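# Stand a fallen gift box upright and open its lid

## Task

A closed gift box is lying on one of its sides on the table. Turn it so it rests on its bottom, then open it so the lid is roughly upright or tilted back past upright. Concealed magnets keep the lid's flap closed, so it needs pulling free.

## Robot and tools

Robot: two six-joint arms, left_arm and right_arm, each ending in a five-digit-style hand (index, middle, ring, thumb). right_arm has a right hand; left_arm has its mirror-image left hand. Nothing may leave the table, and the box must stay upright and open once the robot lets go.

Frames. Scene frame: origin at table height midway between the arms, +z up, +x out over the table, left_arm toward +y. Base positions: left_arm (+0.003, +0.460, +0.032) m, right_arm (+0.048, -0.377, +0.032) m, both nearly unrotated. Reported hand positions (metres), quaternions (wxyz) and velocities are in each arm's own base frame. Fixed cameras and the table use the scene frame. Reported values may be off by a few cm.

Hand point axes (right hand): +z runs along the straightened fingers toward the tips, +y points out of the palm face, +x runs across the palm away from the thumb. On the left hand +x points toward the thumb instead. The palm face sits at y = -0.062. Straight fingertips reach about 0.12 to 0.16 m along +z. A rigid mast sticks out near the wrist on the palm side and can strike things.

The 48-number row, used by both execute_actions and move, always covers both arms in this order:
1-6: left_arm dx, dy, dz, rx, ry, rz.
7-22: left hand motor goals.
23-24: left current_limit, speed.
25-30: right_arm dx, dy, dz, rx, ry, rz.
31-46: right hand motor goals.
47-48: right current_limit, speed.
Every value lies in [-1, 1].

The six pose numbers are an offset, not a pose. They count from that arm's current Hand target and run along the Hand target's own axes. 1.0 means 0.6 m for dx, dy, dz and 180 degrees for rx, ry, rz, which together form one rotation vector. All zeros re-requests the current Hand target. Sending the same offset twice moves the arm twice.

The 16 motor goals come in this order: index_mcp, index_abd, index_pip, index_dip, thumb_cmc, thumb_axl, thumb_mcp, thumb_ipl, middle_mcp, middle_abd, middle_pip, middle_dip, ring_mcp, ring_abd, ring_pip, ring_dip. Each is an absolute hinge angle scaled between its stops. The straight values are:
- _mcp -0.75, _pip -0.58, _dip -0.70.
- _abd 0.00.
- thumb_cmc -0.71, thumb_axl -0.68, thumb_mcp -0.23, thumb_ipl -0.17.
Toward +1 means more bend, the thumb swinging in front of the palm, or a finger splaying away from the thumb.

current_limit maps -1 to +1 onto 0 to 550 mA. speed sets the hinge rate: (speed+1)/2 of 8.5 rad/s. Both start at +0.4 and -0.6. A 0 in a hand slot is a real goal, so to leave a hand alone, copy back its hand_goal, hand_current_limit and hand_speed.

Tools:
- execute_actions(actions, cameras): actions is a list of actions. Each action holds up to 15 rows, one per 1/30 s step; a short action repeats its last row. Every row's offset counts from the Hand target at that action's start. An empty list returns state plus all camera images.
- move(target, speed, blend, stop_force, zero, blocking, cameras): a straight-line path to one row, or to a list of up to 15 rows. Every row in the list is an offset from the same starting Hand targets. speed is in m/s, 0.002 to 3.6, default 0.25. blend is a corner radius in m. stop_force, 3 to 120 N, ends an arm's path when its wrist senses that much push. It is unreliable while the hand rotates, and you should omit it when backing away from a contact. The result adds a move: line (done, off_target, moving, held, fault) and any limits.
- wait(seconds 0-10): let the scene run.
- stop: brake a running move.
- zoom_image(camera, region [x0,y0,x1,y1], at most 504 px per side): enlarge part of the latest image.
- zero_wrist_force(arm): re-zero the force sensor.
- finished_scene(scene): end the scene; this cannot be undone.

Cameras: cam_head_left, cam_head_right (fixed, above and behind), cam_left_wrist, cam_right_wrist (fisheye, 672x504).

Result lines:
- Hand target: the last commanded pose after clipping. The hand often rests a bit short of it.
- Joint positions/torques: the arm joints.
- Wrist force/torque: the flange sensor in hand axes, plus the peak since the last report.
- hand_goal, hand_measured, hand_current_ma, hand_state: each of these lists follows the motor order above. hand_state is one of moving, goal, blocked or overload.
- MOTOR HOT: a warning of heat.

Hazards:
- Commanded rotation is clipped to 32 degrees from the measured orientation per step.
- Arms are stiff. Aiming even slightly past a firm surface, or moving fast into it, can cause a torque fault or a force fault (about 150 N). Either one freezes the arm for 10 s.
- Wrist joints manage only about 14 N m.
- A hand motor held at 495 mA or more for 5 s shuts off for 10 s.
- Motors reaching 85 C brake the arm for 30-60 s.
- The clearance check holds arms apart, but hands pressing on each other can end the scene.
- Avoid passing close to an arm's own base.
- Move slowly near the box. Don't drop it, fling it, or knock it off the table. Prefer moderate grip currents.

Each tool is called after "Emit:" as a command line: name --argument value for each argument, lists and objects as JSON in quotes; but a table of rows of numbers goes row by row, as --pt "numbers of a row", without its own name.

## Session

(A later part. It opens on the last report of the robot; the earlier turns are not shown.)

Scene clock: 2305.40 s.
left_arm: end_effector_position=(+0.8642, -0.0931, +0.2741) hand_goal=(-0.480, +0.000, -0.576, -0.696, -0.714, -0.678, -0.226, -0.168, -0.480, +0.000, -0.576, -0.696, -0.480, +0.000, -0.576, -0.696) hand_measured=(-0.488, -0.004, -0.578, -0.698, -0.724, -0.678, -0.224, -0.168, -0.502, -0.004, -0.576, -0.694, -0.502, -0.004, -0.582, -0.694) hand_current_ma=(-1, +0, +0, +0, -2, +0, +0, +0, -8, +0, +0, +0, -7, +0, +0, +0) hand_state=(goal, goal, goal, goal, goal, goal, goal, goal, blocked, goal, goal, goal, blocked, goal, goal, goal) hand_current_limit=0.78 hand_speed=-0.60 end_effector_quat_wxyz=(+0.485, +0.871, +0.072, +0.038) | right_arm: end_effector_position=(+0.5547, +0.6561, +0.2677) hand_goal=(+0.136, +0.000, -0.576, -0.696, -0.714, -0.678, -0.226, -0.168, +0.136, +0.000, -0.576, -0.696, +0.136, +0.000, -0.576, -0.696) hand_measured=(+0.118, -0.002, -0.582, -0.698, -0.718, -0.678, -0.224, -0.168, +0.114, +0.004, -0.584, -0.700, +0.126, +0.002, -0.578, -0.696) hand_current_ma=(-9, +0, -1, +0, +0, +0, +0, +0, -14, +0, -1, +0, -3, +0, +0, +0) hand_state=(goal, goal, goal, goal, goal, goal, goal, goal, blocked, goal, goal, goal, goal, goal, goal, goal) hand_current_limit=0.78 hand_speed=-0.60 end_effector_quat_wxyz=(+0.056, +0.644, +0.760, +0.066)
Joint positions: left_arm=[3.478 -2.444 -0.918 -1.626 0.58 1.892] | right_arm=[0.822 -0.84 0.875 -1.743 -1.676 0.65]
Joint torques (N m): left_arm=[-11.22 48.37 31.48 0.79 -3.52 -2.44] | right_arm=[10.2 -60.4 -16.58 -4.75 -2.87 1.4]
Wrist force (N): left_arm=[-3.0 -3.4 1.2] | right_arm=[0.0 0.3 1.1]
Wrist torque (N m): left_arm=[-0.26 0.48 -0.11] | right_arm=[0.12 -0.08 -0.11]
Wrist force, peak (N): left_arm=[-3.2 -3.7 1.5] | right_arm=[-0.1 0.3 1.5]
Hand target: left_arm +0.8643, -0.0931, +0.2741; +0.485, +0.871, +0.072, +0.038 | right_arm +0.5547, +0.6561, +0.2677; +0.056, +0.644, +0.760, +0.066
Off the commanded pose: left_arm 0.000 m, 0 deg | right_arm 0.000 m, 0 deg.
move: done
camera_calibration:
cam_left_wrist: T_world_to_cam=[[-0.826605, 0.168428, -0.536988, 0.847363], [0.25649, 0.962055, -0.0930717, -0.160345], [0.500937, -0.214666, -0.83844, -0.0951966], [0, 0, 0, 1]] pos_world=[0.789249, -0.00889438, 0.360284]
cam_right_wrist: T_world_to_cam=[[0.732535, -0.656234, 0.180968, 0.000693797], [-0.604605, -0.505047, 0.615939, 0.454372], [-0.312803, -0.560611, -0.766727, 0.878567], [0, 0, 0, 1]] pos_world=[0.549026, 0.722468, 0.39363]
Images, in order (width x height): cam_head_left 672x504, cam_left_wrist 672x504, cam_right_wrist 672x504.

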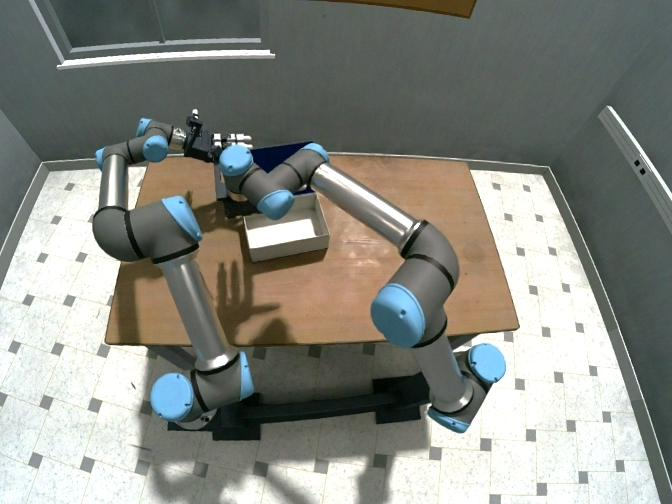

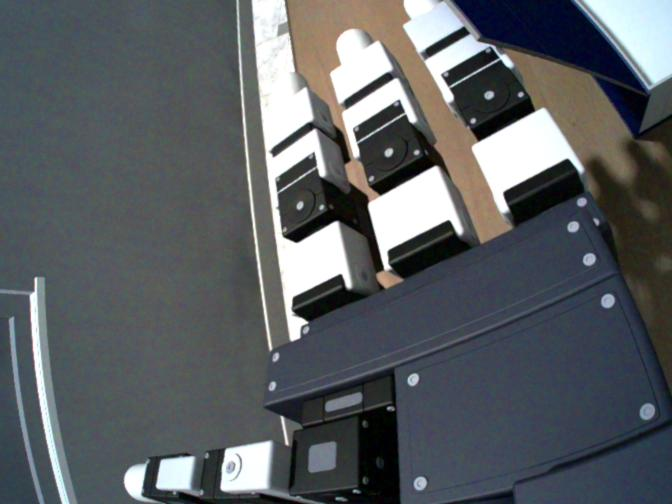

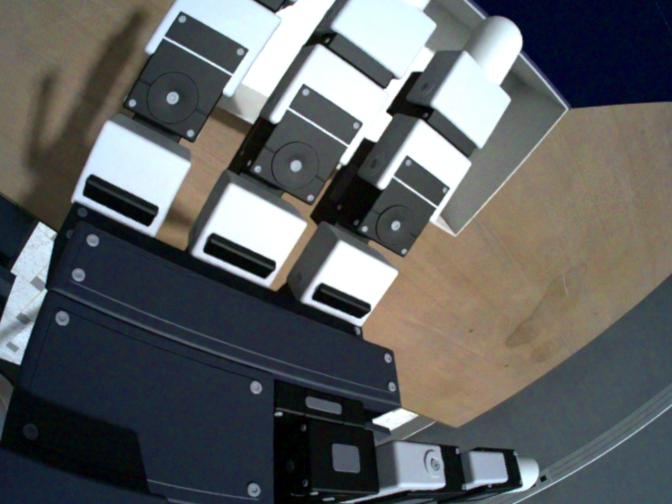

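Emit:
move --target '[0.0933,-0.09,0.0638,0,0,0,-0.479,0,-0.576,-0.696,-0.714,-0.678,-0.226,-0.168,-0.479,0,-0.576,-0.696,-0.479,0,-0.576,-0.696,0.78,-0.6,0,0,0,0,0,0,0.137,0,-0.576,-0.696,-0.714,-0.678,-0.226,-0.168,0.137,0,-0.576,-0.696,0.137,0,-0.576,-0.696,0.78,-0.6]' --speed 0.05 --cameras '["cam_head_left", "cam_left_wrist"]'

Scene clock: 2324.40 s.
left_arm: end_effector_position=(+0.9199, -0.0881, +0.2078) hand_goal=(-0.480, +0.000, -0.576, -0.696, -0.714, -0.678, -0.226, -0.168, -0.480, +0.000, -0.576, -0.696, -0.480, +0.000, -0.576, -0.696) hand_measured=(-0.488, -0.004, -0.578, -0.698, -0.724, -0.678, -0.224, -0.168, -0.502, -0.004, -0.576, -0.694, -0.502, -0.004, -0.582, -0.694) hand_current_ma=(-1, +0, +0, +0, -2, +0, +0, +0, -8, +0, +0, +0, -7, +0, +0, +0) hand_state=(goal, goal, goal, goal, goal, goal, goal, goal, blocked, goal, goal, goal, blocked, goal, goal, goal) hand_current_limit=0.78 hand_speed=-0.60 end_effector_quat_wxyz=(+0.485, +0.871, +0.072, +0.038) | right_arm: end_effector_position=(+0.5547, +0.6561, +0.2677) hand_goal=(+0.136, +0.000, -0.576, -0.696, -0.714, -0.678, -0.226, -0.168, +0.136, +0.000, -0.576, -0.696, +0.136, +0.000, -0.576, -0.696) hand_measured=(+0.118, -0.002, -0.582, -0.698, -0.718, -0.678, -0.224, -0.168, +0.114, +0.004, -0.584, -0.700, +0.126, +0.002, -0.578, -0.696) hand_current_ma=(-9, +0, -1, +0, +0, +0, +0, +0, -14, +0, -1, +0, -3, +0, +0, +0) hand_state=(goal, goal, goal, goal, goal, goal, goal, goal, blocked, goal, goal, goal, goal, goal, goal, goal) hand_current_limit=0.78 hand_speed=-0.60 end_effector_quat_wxyz=(+0.056, +0.644, +0.760, +0.066)
Joint positions: left_arm=[3.463 -2.671 -0.658 -1.635 0.576 1.864] | right_arm=[0.822 -0.84 0.875 -1.744 -1.676 0.65]
Joint torques (N m): left_arm=[-12.16 53.07 31.97 0.89 -2.86 1.08] | right_arm=[9.95 -59.41 -15.52 -4.58 -2.87 0.89]
Wrist force (N): left_arm=[-3.1 -3.3 1.5] | right_arm=[0.0 0.3 1.1]
Wrist torque (N m): left_arm=[-0.22 0.48 -0.09] | right_arm=[0.12 -0.08 -0.11]
Wrist force, peak (N): left_arm=[-2.8 -4.2 1.6] | right_arm=[0.1 0.4 1.4]
Hand target: left_arm +0.9199, -0.0881, +0.2078; +0.485, +0.871, +0.072, +0.038 | right_arm +0.5547, +0.6561, +0.2677; +0.056, +0.644, +0.760, +0.066
Off the commanded pose: left_arm 0.000 m, 0 deg | right_arm 0.000 m, 0 deg.
move: done
camera_calibration:
cam_left_wrist: T_world_to_cam=[[-0.826627, 0.168349, -0.53698, 0.857029], [0.256421, 0.96207, -0.0931157, -0.185532], [0.500936, -0.214665, -0.83844, -0.17753], [0, 0, 0, 1]] pos_world=[0.844948, -0.00389426, 0.294084]
Images, in order (width x height): cam_head_left 672x504, cam_left_wrist 672x504.

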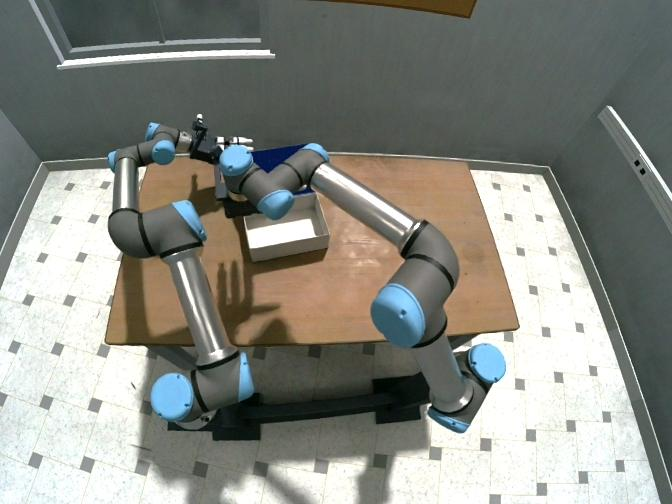

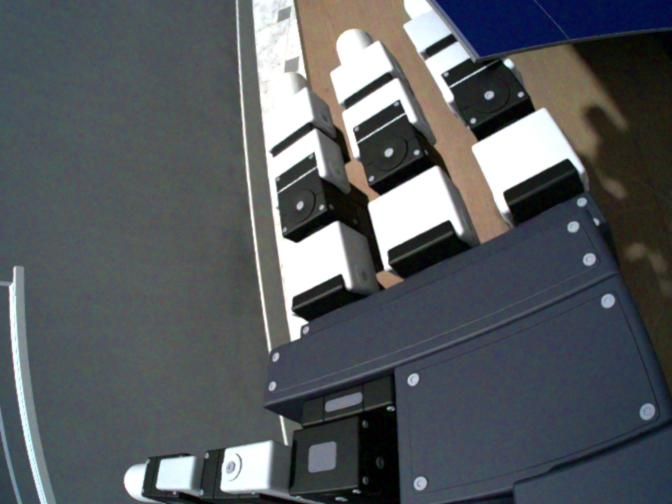

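Emit:
zoom_image --camera "cam_head_left" --region '[180, 100, 350, 270]'

Emit:
zoom_image --camera "cam_left_wrist" --region '[380, 0, 672, 200]'

Scaled by 2.965 from the camera's 672x504 image, which has a finer 960x720 frame.

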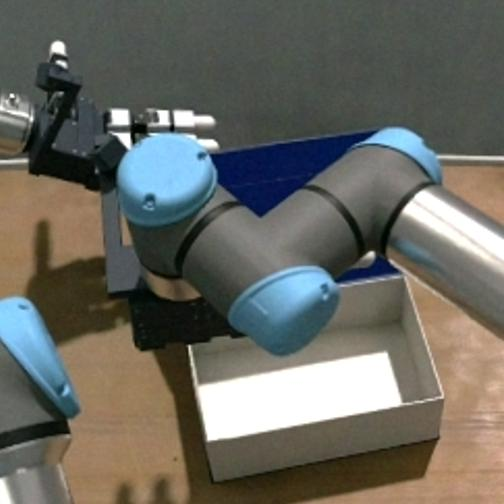

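Scaled by 1.726 from the camera's 672x504 image, which has a finer 960x720 frame.

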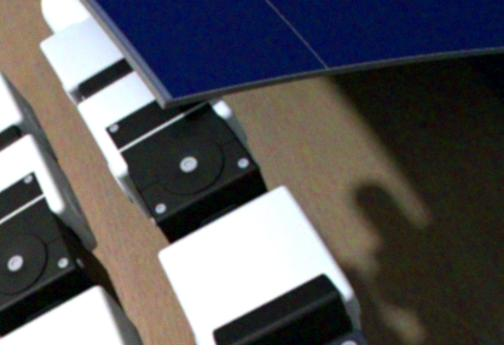

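Emit:
move --target '[0.0268,-0.1193,0.0763,0,0,0,-0.479,0,-0.576,-0.696,-0.714,-0.678,-0.226,-0.168,-0.479,0,-0.576,-0.696,-0.479,0,-0.576,-0.696,0.78,-0.6,0,0,0,0,0,0,0.137,0,-0.576,-0.696,-0.714,-0.678,-0.226,-0.168,0.137,0,-0.576,-0.696,0.137,0,-0.576,-0.696,0.78,-0.6]' --speed 0.05 --cameras '["cam_head_left", "cam_left_wrist"]'

Emit:
zoom_image --camera "cam_head_left" --region '[180, 100, 350, 270]'

Scene clock: 2339.63 s.
left_arm: end_effector_position=(+0.9357, -0.0866, +0.1229) hand_goal=(-0.480, +0.000, -0.576, -0.696, -0.714, -0.678, -0.226, -0.168, -0.480, +0.000, -0.576, -0.696, -0.480, +0.000, -0.576, -0.696) hand_measured=(-0.488, -0.004, -0.578, -0.698, -0.724, -0.678, -0.224, -0.168, -0.502, -0.004, -0.576, -0.694, -0.502, -0.002, -0.582, -0.694) hand_current_ma=(-1, +0, +0, +0, -2, +0, +0, +0, -8, +0, +0, +0, -7, +0, +0, +0) hand_state=(goal, goal, goal, goal, goal, goal, goal, goal, blocked, goal, goal, goal, blocked, goal, goal, goal) hand_current_limit=0.78 hand_speed=-0.60 end_effector_quat_wxyz=(+0.485, +0.871, +0.072, +0.038) | right_arm: end_effector_position=(+0.5547, +0.6561, +0.2677) hand_goal=(+0.136, +0.000, -0.576, -0.696, -0.714, -0.678, -0.226, -0.168, +0.136, +0.000, -0.576, -0.696, +0.136, +0.000, -0.576, -0.696) hand_measured=(+0.118, -0.002, -0.582, -0.698, -0.718, -0.678, -0.224, -0.168, +0.114, +0.004, -0.584, -0.700, +0.126, +0.002, -0.578, -0.696) hand_current_ma=(-9, +0, -1, +0, +0, +0, +0, +0, -14, +0, -1, +0, -3, +0, +0, +0) hand_state=(goal, goal, goal, goal, goal, goal, goal, goal, blocked, goal, goal, goal, goal, goal, goal, goal) hand_current_limit=0.78 hand_speed=-0.60 end_effector_quat_wxyz=(+0.056, +0.644, +0.760, +0.066)
Joint positions: left_arm=[3.458 -2.811 -0.6 -1.547 0.575 1.857] | right_arm=[0.822 -0.84 0.875 -1.744 -1.676 0.65]
Joint torques (N m): left_arm=[-11.39 55.81 30.15 3.5 -3.64 -2.4] | right_arm=[8.96 -60.22 -15.47 -4.62 -2.93 -0.47]
Wrist force (N): left_arm=[-3.2 -3.9 1.5] | right_arm=[0.0 0.2 1.0]
Wrist torque (N m): left_arm=[-0.28 0.46 -0.07] | right_arm=[0.12 -0.08 -0.11]
Wrist force, peak (N): left_arm=[-3.2 -4.2 1.5] | right_arm=[-0.1 0.3 1.4]
Hand target: left_arm +0.9357, -0.0866, +0.1228; +0.485, +0.871, +0.072, +0.038 | right_arm +0.5547, +0.6561, +0.2677; +0.056, +0.644, +0.760, +0.066
Off the commanded pose: left_arm 0.000 m, 0 deg | right_arm 0.000 m, 0 deg.
move: done
camera_calibration:
cam_left_wrist: T_world_to_cam=[[-0.826569, 0.168559, -0.537002, 0.824139], [0.256603, 0.962032, -0.0929997, -0.198991], [0.500937, -0.214667, -0.838439, -0.256279], [0, 0, 0, 1]] pos_world=[0.860649, -0.00249458, 0.209184]
Images, in order (width x height): cam_head_left 672x504, cam_left_wrist 672x504.

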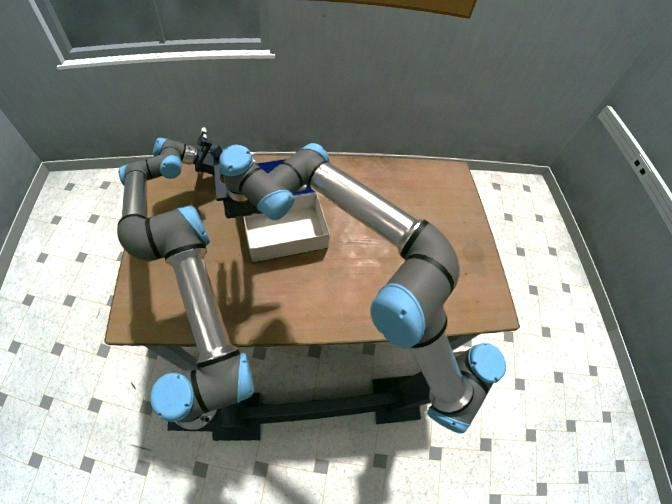

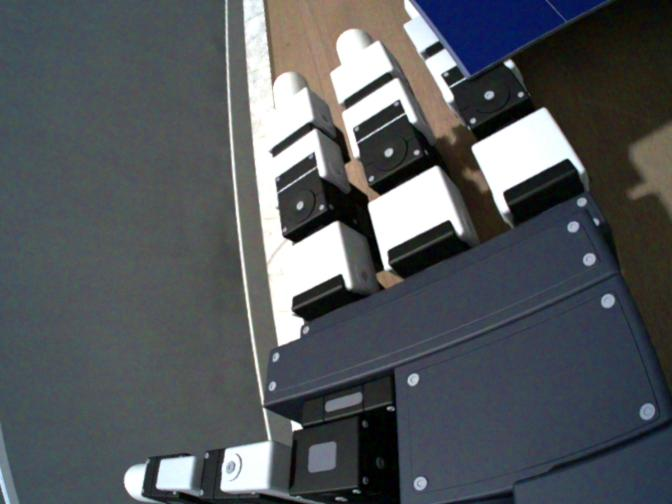

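Scaled by 2.965 from the camera's 672x504 image, which has a finer 960x720 frame.

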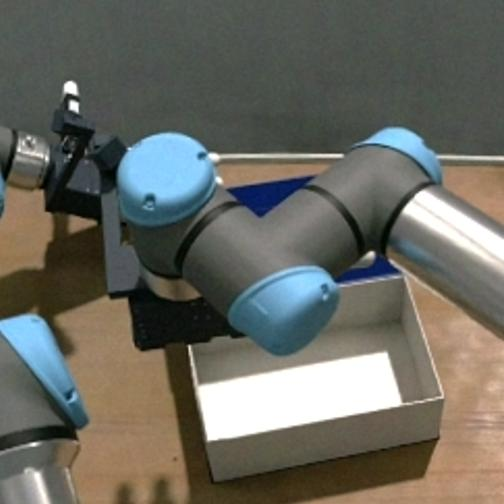

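Emit:
move --pt "-0.0245 -0.0717 0.0427 0 0 0 -0.479 0 -0.576 -0.696 -0.714 -0.678 -0.226 -0.168 -0.479 0 -0.576 -0.696 -0.479 0 -0.576 -0.696 0.78 -0.6 0 0 0 0 0 0 0.137 0 -0.576 -0.696 -0.714 -0.678 -0.226 -0.168 0.137 0 -0.576 -0.696 0.137 0 -0.576 -0.696 0.78 -0.6" --pt "-0.125 -0.0748 0.0377 0 0 0 -0.479 0 -0.576 -0.696 -0.714 -0.678 -0.226 -0.168 -0.479 0 -0.576 -0.696 -0.479 0 -0.576 -0.696 0.78 -0.6 0 0 0 0 0 0 0.137 0 -0.576 -0.696 -0.714 -0.678 -0.226 -0.168 0.137 0 -0.576 -0.696 0.137 0 -0.576 -0.696 0.78 -0.6" --speed 0.045 --stop_force 15 --cameras '["cam_head_left", "cam_left_wrist"]'

Emit:
zoom_image --camera "cam_head_left" --region '[180, 100, 350, 270]'

Scene clock: 2351.27 s.
left_arm: end_effector_position=(+0.9221, -0.0880, +0.0770) hand_goal=(-0.480, +0.000, -0.576, -0.696, -0.714, -0.678, -0.226, -0.168, -0.480, +0.000, -0.576, -0.696, -0.480, +0.000, -0.576, -0.696) hand_measured=(-0.470, -0.004, -0.578, -0.698, -0.724, -0.678, -0.224, -0.168, -0.474, -0.004, -0.576, -0.694, -0.478, -0.002, -0.582, -0.694) hand_current_ma=(+2, +0, +0, +0, -2, +0, +0, +0, +1, +0, +0, +0, +0, +0, +0, +0) hand_state=(goal, goal, goal, goal, goal, goal, goal, goal, goal, goal, goal, goal, goal, goal, goal, goal) hand_current_limit=0.78 hand_speed=-0.60 end_effector_quat_wxyz=(+0.485, +0.871, +0.072, +0.038) | right_arm: end_effector_position=(+0.5547, +0.6561, +0.2677) hand_goal=(+0.136, +0.000, -0.576, -0.696, -0.714, -0.678, -0.226, -0.168, +0.136, +0.000, -0.576, -0.696, +0.136, +0.000, -0.576, -0.696) hand_measured=(+0.118, -0.002, -0.582, -0.698, -0.718, -0.678, -0.224, -0.168, +0.114, +0.004, -0.584, -0.700, +0.126, +0.002, -0.578, -0.696) hand_current_ma=(-9, +0, -1, +0, +0, +0, +0, +0, -14, +0, -1, +0, -3, +0, +0, +0) hand_state=(goal, goal, goal, goal, goal, goal, goal, goal, blocked, goal, goal, goal, goal, goal, goal, goal) hand_current_limit=0.78 hand_speed=-0.60 end_effector_quat_wxyz=(+0.056, +0.644, +0.760, +0.066)
Joint positions: left_arm=[3.462 -2.818 -0.708 -1.438 0.576 1.864] | right_arm=[0.822 -0.84 0.875 -1.744 -1.676 0.65]
Joint torques (N m): left_arm=[-11.38 51.33 28.2 0.72 -0.21 -2.17] | right_arm=[8.59 -59.58 -15.25 -4.53 -2.85 -1.2]
Wrist force (N): left_arm=[-4.0 -0.3 -1.3] | right_arm=[0.0 0.3 1.0]
Wrist torque (N m): left_arm=[-0.21 0.30 -0.33] | right_arm=[0.13 -0.08 -0.11]
Wrist force, peak (N): left_arm=[-0.9 9.9 -11.1] | right_arm=[0.1 0.2 1.3]
Hand target: left_arm +0.9221, -0.0880, +0.0770; +0.485, +0.871, +0.072, +0.038 (not the last commanded pose) | right_arm +0.5547, +0.6561, +0.2677; +0.056, +0.644, +0.760, +0.066
Off the commanded pose: left_arm 0.062 m, 0 deg | right_arm 0.000 m, 0 deg.
move: contact (left_arm); path passed 0 of 2 targets
camera_calibration:
cam_left_wrist: T_world_to_cam=[[-0.826435, 0.168873, -0.53711, 0.788457], [0.256992, 0.96193, -0.0929854, -0.198877], [0.50096, -0.214879, -0.838371, -0.288311], [0, 0, 0, 1]] pos_world=[0.84715, -0.00379527, 0.163284]
Images, in order (width x height): cam_head_left 672x504, cam_left_wrist 672x504.

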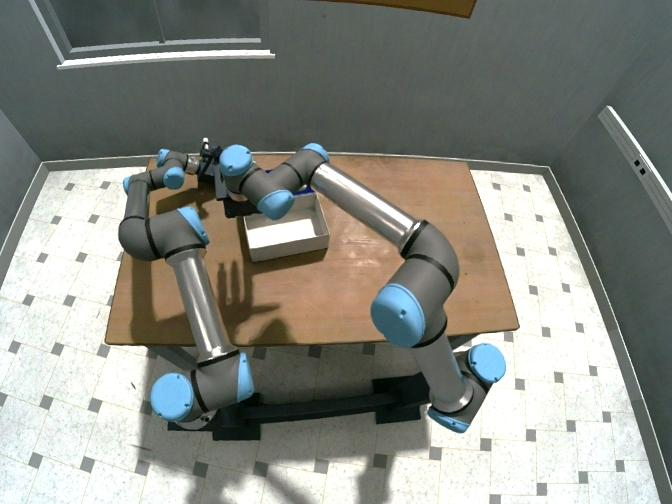

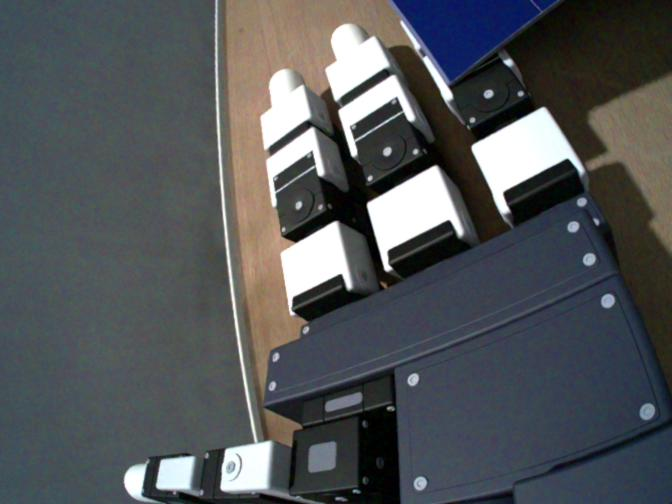

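Scaled by 2.965 from the camera's 672x504 image, which has a finer 960x720 frame.

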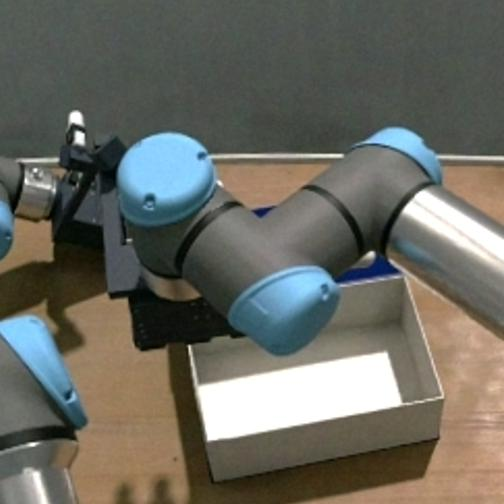

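Emit:
move --target '[-0.1005,0.001,-0.0077,0,0,0,-0.479,0,-0.576,-0.696,-0.714,-0.678,-0.226,-0.168,-0.479,0,-0.576,-0.696,-0.479,0,-0.576,-0.696,0.78,-0.6,0,0,0,0,0,0,0.137,0,-0.576,-0.696,-0.714,-0.678,-0.226,-0.168,0.137,0,-0.576,-0.696,0.137,0,-0.576,-0.696,0.78,-0.6]' --speed 0.05 --stop_force 12 --cameras '["cam_head_left", "cam_left_wrist"]'

Emit:
zoom_image --camera "cam_head_left" --region '[180, 100, 350, 270]'

Scene clock: 2359.33 s.
left_arm: end_effector_position=(+0.8621, -0.0942, +0.0802) hand_goal=(-0.480, +0.000, -0.576, -0.696, -0.714, -0.678, -0.226, -0.168, -0.480, +0.000, -0.576, -0.696, -0.480, +0.000, -0.576, -0.696) hand_measured=(-0.486, -0.004, -0.578, -0.698, -0.724, -0.678, -0.224, -0.168, -0.494, -0.004, -0.576, -0.694, -0.494, -0.002, -0.582, -0.694) hand_current_ma=(-1, +0, +0, +0, -2, +0, +0, +0, -3, +0, +0, +0, -3, +0, +0, +0) hand_state=(goal, goal, goal, goal, goal, goal, goal, goal, goal, goal, goal, goal, goal, goal, goal, goal) hand_current_limit=0.78 hand_speed=-0.60 end_effector_quat_wxyz=(+0.485, +0.871, +0.072, +0.038) | right_arm: end_effector_position=(+0.5547, +0.6561, +0.2677) hand_goal=(+0.136, +0.000, -0.576, -0.696, -0.714, -0.678, -0.226, -0.168, +0.136, +0.000, -0.576, -0.696, +0.136, +0.000, -0.576, -0.696) hand_measured=(+0.118, -0.002, -0.582, -0.698, -0.718, -0.678, -0.224, -0.168, +0.114, +0.004, -0.584, -0.700, +0.126, +0.002, -0.578, -0.696) hand_current_ma=(-9, +0, -1, +0, +0, +0, +0, +0, -14, +0, -1, +0, -3, +0, +0, +0) hand_state=(goal, goal, goal, goal, goal, goal, goal, goal, blocked, goal, goal, goal, goal, goal, goal, goal) hand_current_limit=0.78 hand_speed=-0.60 end_effector_quat_wxyz=(+0.056, +0.644, +0.760, +0.066)
Joint positions: left_arm=[3.478 -2.646 -1.056 -1.286 0.58 1.893] | right_arm=[0.822 -0.84 0.875 -1.744 -1.676 0.65]
Joint torques (N m): left_arm=[11.53 68.41 12.9 3.42 0.26 -0.89] | right_arm=[7.3 -59.78 -15.56 -4.57 -2.93 -1.04]
Wrist force (N): left_arm=[-2.3 -5.0 1.6] | right_arm=[0.2 0.0 1.2]
Wrist torque (N m): left_arm=[-0.35 0.51 -0.14] | right_arm=[0.08 -0.10 -0.10]
Wrist force, peak (N): left_arm=[-2.5 -5.2 1.4] | right_arm=[0.1 0.2 1.4]
Hand target: left_arm +0.8621, -0.0942, +0.0802; +0.485, +0.871, +0.072, +0.038 | right_arm +0.5547, +0.6561, +0.2677; +0.056, +0.644, +0.760, +0.066
Off the commanded pose: left_arm 0.000 m, 0 deg | right_arm 0.000 m, 0 deg.
move: done
camera_calibration:
cam_left_wrist: T_world_to_cam=[[-0.826393, 0.168854, -0.53718, 0.741479], [0.256978, 0.961935, -0.0929638, -0.177172], [0.501035, -0.214868, -0.838329, -0.257003], [0, 0, 0, 1]] pos_world=[0.78705, -0.00999523, 0.166384]
Images, in order (width x height): cam_head_left 672x504, cam_left_wrist 672x504.

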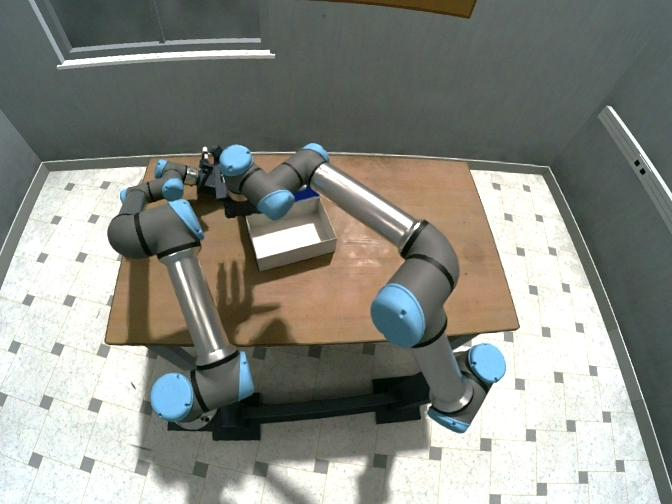

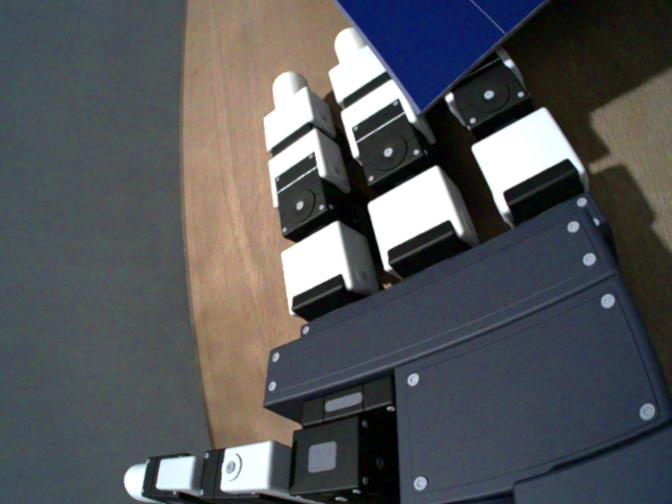

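Scaled by 2.965 from the camera's 672x504 image, which has a finer 960x720 frame.

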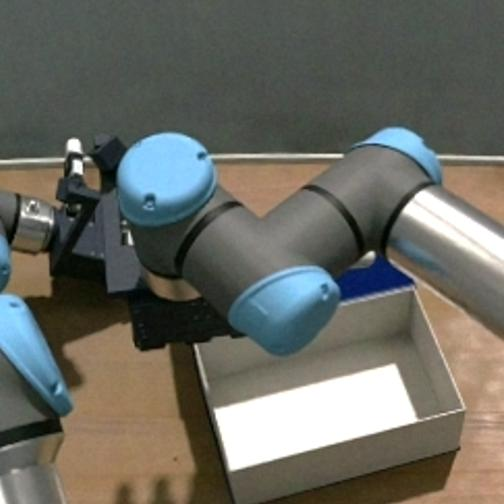

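Emit:
move --target '[0.012,-0.1067,-0.1705,0,0,0,-0.479,0,-0.576,-0.696,-0.714,-0.678,-0.226,-0.168,-0.479,0,-0.576,-0.696,-0.479,0,-0.576,-0.696,0.78,-0.6,0,0,0,0,0,0,0.137,0,-0.576,-0.696,-0.714,-0.678,-0.226,-0.168,0.137,0,-0.576,-0.696,0.137,0,-0.576,-0.696,0.78,-0.6]' --speed 0.05 --stop_force 15 --cameras '["cam_head_left", "cam_left_wrist"]'

Emit:
zoom_image --camera "cam_head_left" --region '[180, 100, 350, 270]'

Scene clock: 2371.90 s.
left_arm: end_effector_position=(+0.8497, +0.0261, +0.0797) hand_goal=(-0.480, +0.000, -0.576, -0.696, -0.714, -0.678, -0.226, -0.168, -0.480, +0.000, -0.576, -0.696, -0.480, +0.000, -0.576, -0.696) hand_measured=(-0.486, -0.004, -0.578, -0.698, -0.724, -0.678, -0.224, -0.168, -0.494, -0.004, -0.576, -0.694, -0.498, +0.002, -0.584, -0.698) hand_current_ma=(-1, +0, +0, +0, -2, +0, +0, +0, -3, +0, +0, +0, -6, +0, -1, +0) hand_state=(goal, goal, goal, goal, goal, goal, goal, goal, goal, goal, goal, goal, goal, goal, goal, goal) hand_current_limit=0.78 hand_speed=-0.60 end_effector_quat_wxyz=(+0.485, +0.871, +0.072, +0.038) | right_arm: end_effector_position=(+0.5547, +0.6561, +0.2677) hand_goal=(+0.136, +0.000, -0.576, -0.696, -0.714, -0.678, -0.226, -0.168, +0.136, +0.000, -0.576, -0.696, +0.136, +0.000, -0.576, -0.696) hand_measured=(+0.118, -0.002, -0.582, -0.698, -0.718, -0.678, -0.224, -0.168, +0.114, +0.004, -0.584, -0.700, +0.126, +0.002, -0.578, -0.696) hand_current_ma=(-9, +0, -1, +0, +0, +0, +0, +0, -14, +0, -1, +0, -3, +0, +0, +0) hand_state=(goal, goal, goal, goal, goal, goal, goal, goal, blocked, goal, goal, goal, goal, goal, goal, goal) hand_current_limit=0.78 hand_speed=-0.60 end_effector_quat_wxyz=(+0.056, +0.644, +0.760, +0.066)
Joint positions: left_arm=[3.62 -2.681 -0.93 -1.568 0.632 2.126] | right_arm=[0.822 -0.84 0.875 -1.744 -1.676 0.65]
Joint torques (N m): left_arm=[11.33 50.61 28.21 0.32 0.48 2.14] | right_arm=[6.37 -59.52 -15.73 -4.57 -2.89 -1.1]
Wrist force (N): left_arm=[-3.3 -3.8 1.4] | right_arm=[0.1 0.0 1.2]
Wrist torque (N m): left_arm=[-0.36 0.49 -0.22] | right_arm=[0.08 -0.09 -0.12]
Wrist force, peak (N): left_arm=[-3.6 -4.5 2.0] | right_arm=[0.0 0.3 1.5]
Hand target: left_arm +0.8497, +0.0261, +0.0797; +0.485, +0.871, +0.072, +0.038 | right_arm +0.5547, +0.6561, +0.2677; +0.056, +0.644, +0.760, +0.066
Off the commanded pose: left_arm 0.000 m, 0 deg | right_arm 0.000 m, 0 deg.
move: done
camera_calibration:
cam_left_wrist: T_world_to_cam=[[-0.826393, 0.168854, -0.53718, 0.710704], [0.256978, 0.961935, -0.0929638, -0.289744], [0.501035, -0.214868, -0.838329, -0.225277], [0, 0, 0, 1]] pos_world=[0.77465, 0.110305, 0.165984]
Images, in order (width x height): cam_head_left 672x504, cam_left_wrist 672x504.

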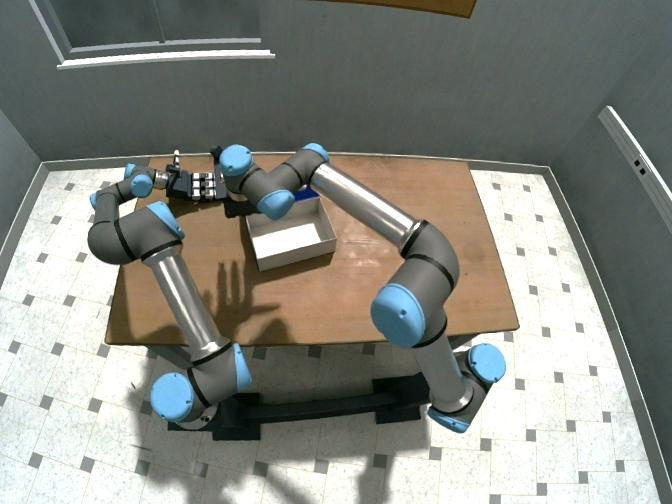

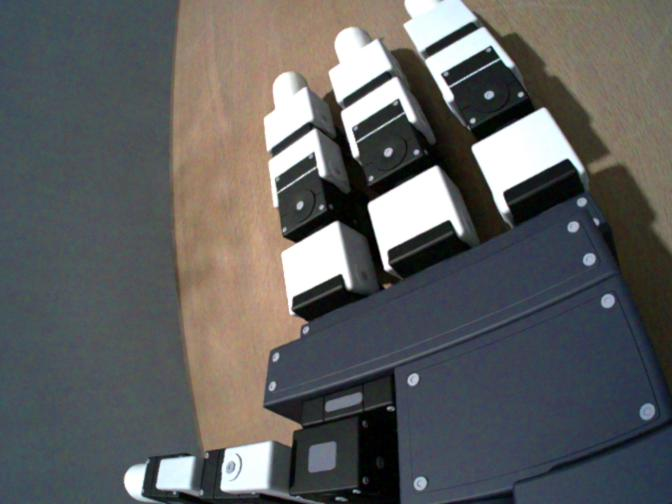

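Scaled by 2.965 from the camera's 672x504 image, which has a finer 960x720 frame.

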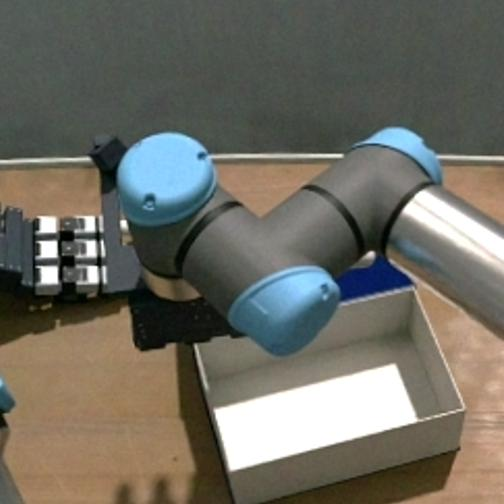

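Emit:
move --target '[0,0,0,0,0,0,-0.479,0,-0.576,-0.696,-0.714,-0.678,-0.226,-0.168,-0.479,0,-0.576,-0.696,-0.479,0,-0.576,-0.696,0.78,-0.6,0,-0.28,-0.16,0,0,0,0.137,0,-0.576,-0.696,-0.714,-0.678,-0.226,-0.168,0.137,0,-0.576,-0.696,0.137,0,-0.576,-0.696,0.78,-0.6]' --speed 0.2 --cameras '["cam_head_left", "cam_head_right", "cam_right_wrist"]'

Emit:
zoom_image --camera "cam_head_left" --region '[180, 100, 350, 270]'

Scene clock: 2380.17 s.
left_arm: end_effector_position=(+0.8497, +0.0261, +0.0797) hand_goal=(-0.480, +0.000, -0.576, -0.696, -0.714, -0.678, -0.226, -0.168, -0.480, +0.000, -0.576, -0.696, -0.480, +0.000, -0.576, -0.696) hand_measured=(-0.486, -0.004, -0.578, -0.698, -0.724, -0.678, -0.224, -0.168, -0.494, -0.004, -0.576, -0.694, -0.498, +0.002, -0.584, -0.698) hand_current_ma=(-1, +0, +0, +0, -2, +0, +0, +0, -3, +0, +0, +0, -6, +0, -1, +0) hand_state=(goal, goal, goal, goal, goal, goal, goal, goal, goal, goal, goal, goal, goal, goal, goal, goal) hand_current_limit=0.78 hand_speed=-0.60 end_effector_quat_wxyz=(+0.485, +0.871, +0.072, +0.038) | right_arm: end_effector_position=(+0.3753, +0.6262, +0.3331) hand_goal=(+0.136, +0.000, -0.576, -0.696, -0.714, -0.678, -0.226, -0.168, +0.136, +0.000, -0.576, -0.696, +0.136, +0.000, -0.576, -0.696) hand_measured=(+0.118, -0.002, -0.582, -0.698, -0.718, -0.678, -0.224, -0.168, +0.114, +0.004, -0.582, -0.700, +0.126, +0.002, -0.578, -0.696) hand_current_ma=(-9, +0, -1, +0, +0, +0, +0, +0, -13, +0, -1, +0, -3, +0, +0, +0) hand_state=(goal, goal, goal, goal, goal, goal, goal, goal, blocked, goal, goal, goal, goal, goal, goal, goal) hand_current_limit=0.78 hand_speed=-0.60 end_effector_quat_wxyz=(+0.056, +0.644, +0.760, +0.066)
Joint positions: left_arm=[3.62 -2.681 -0.93 -1.568 0.632 2.126] | right_arm=[0.994 -1.154 1.201 -1.735 -1.698 0.821]
Joint torques (N m): left_arm=[12 50.87 28.58 0.38 0.5 2.02] | right_arm=[9.89 -49.45 -15.91 -0.81 -2.93 1.62]
Wrist force (N): left_arm=[-3.6 -3.9 1.3] | right_arm=[0.0 0.1 0.7]
Wrist torque (N m): left_arm=[-0.37 0.52 -0.25] | right_arm=[0.11 0.00 -0.13]
Wrist force, peak (N): left_arm=[-3.6 -3.9 1.3] | right_arm=[-0.1 1.4 1.6]
Hand target: left_arm +0.8497, +0.0261, +0.0797; +0.485, +0.871, +0.072, +0.038 | right_arm +0.3751, +0.6261, +0.3332; +0.056, +0.644, +0.760, +0.066
Off the commanded pose: left_arm 0.000 m, 0 deg | right_arm 0.000 m, 0 deg.
move: done
camera_calibration:
cam_right_wrist: T_world_to_cam=[[0.732535, -0.656234, 0.180968, 0.100654], [-0.604605, -0.505047, 0.615939, 0.290522], [-0.312803, -0.560611, -0.766727, 0.855832], [0, 0, 0, 1]] pos_world=[0.369626, 0.692568, 0.45903]
Images, in order (width x height): cam_head_left 672x504, cam_head_right 672x504, cam_right_wrist 672x504.

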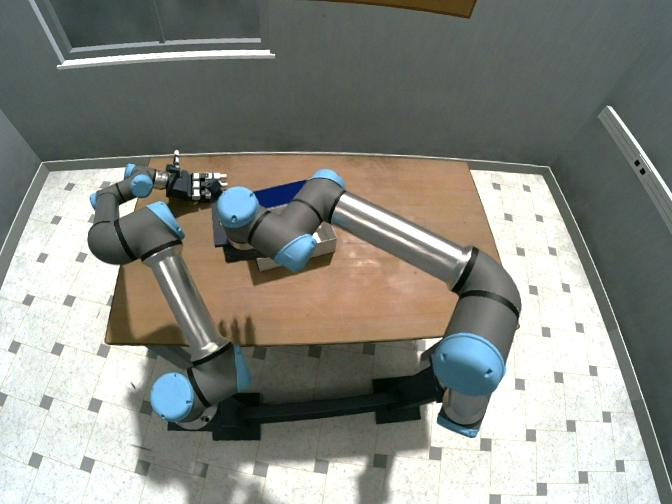

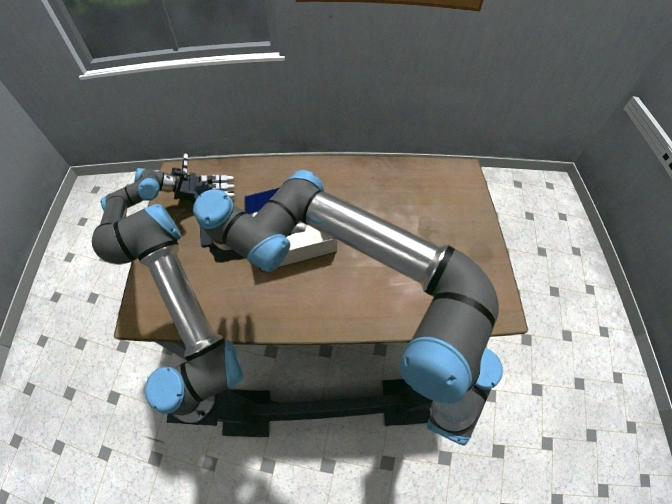

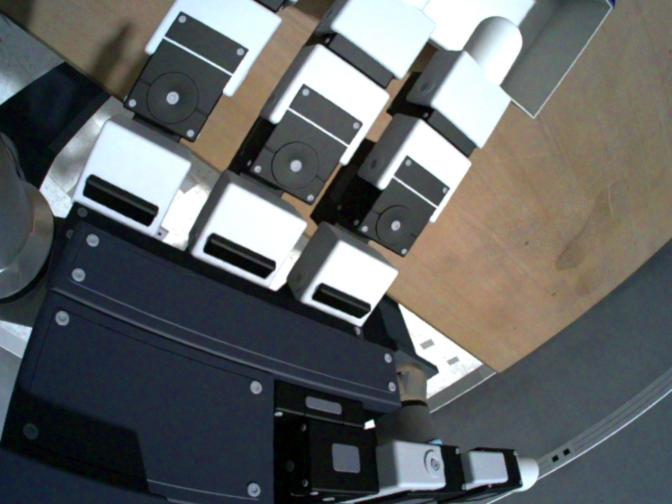

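Scaled by 2.965 from the camera's 672x504 image, which has a finer 960x720 frame.

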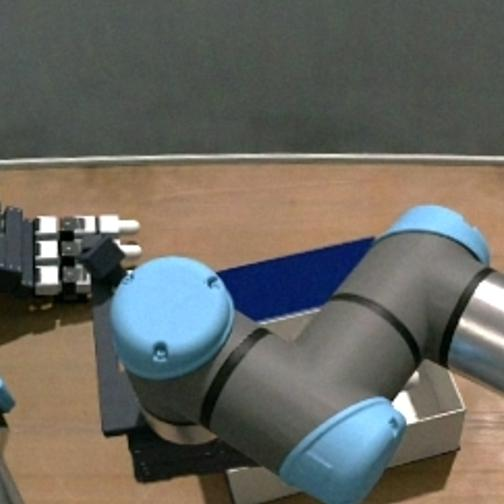

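Emit:
finished_scene --scene 1

The scene is finished: the task was done.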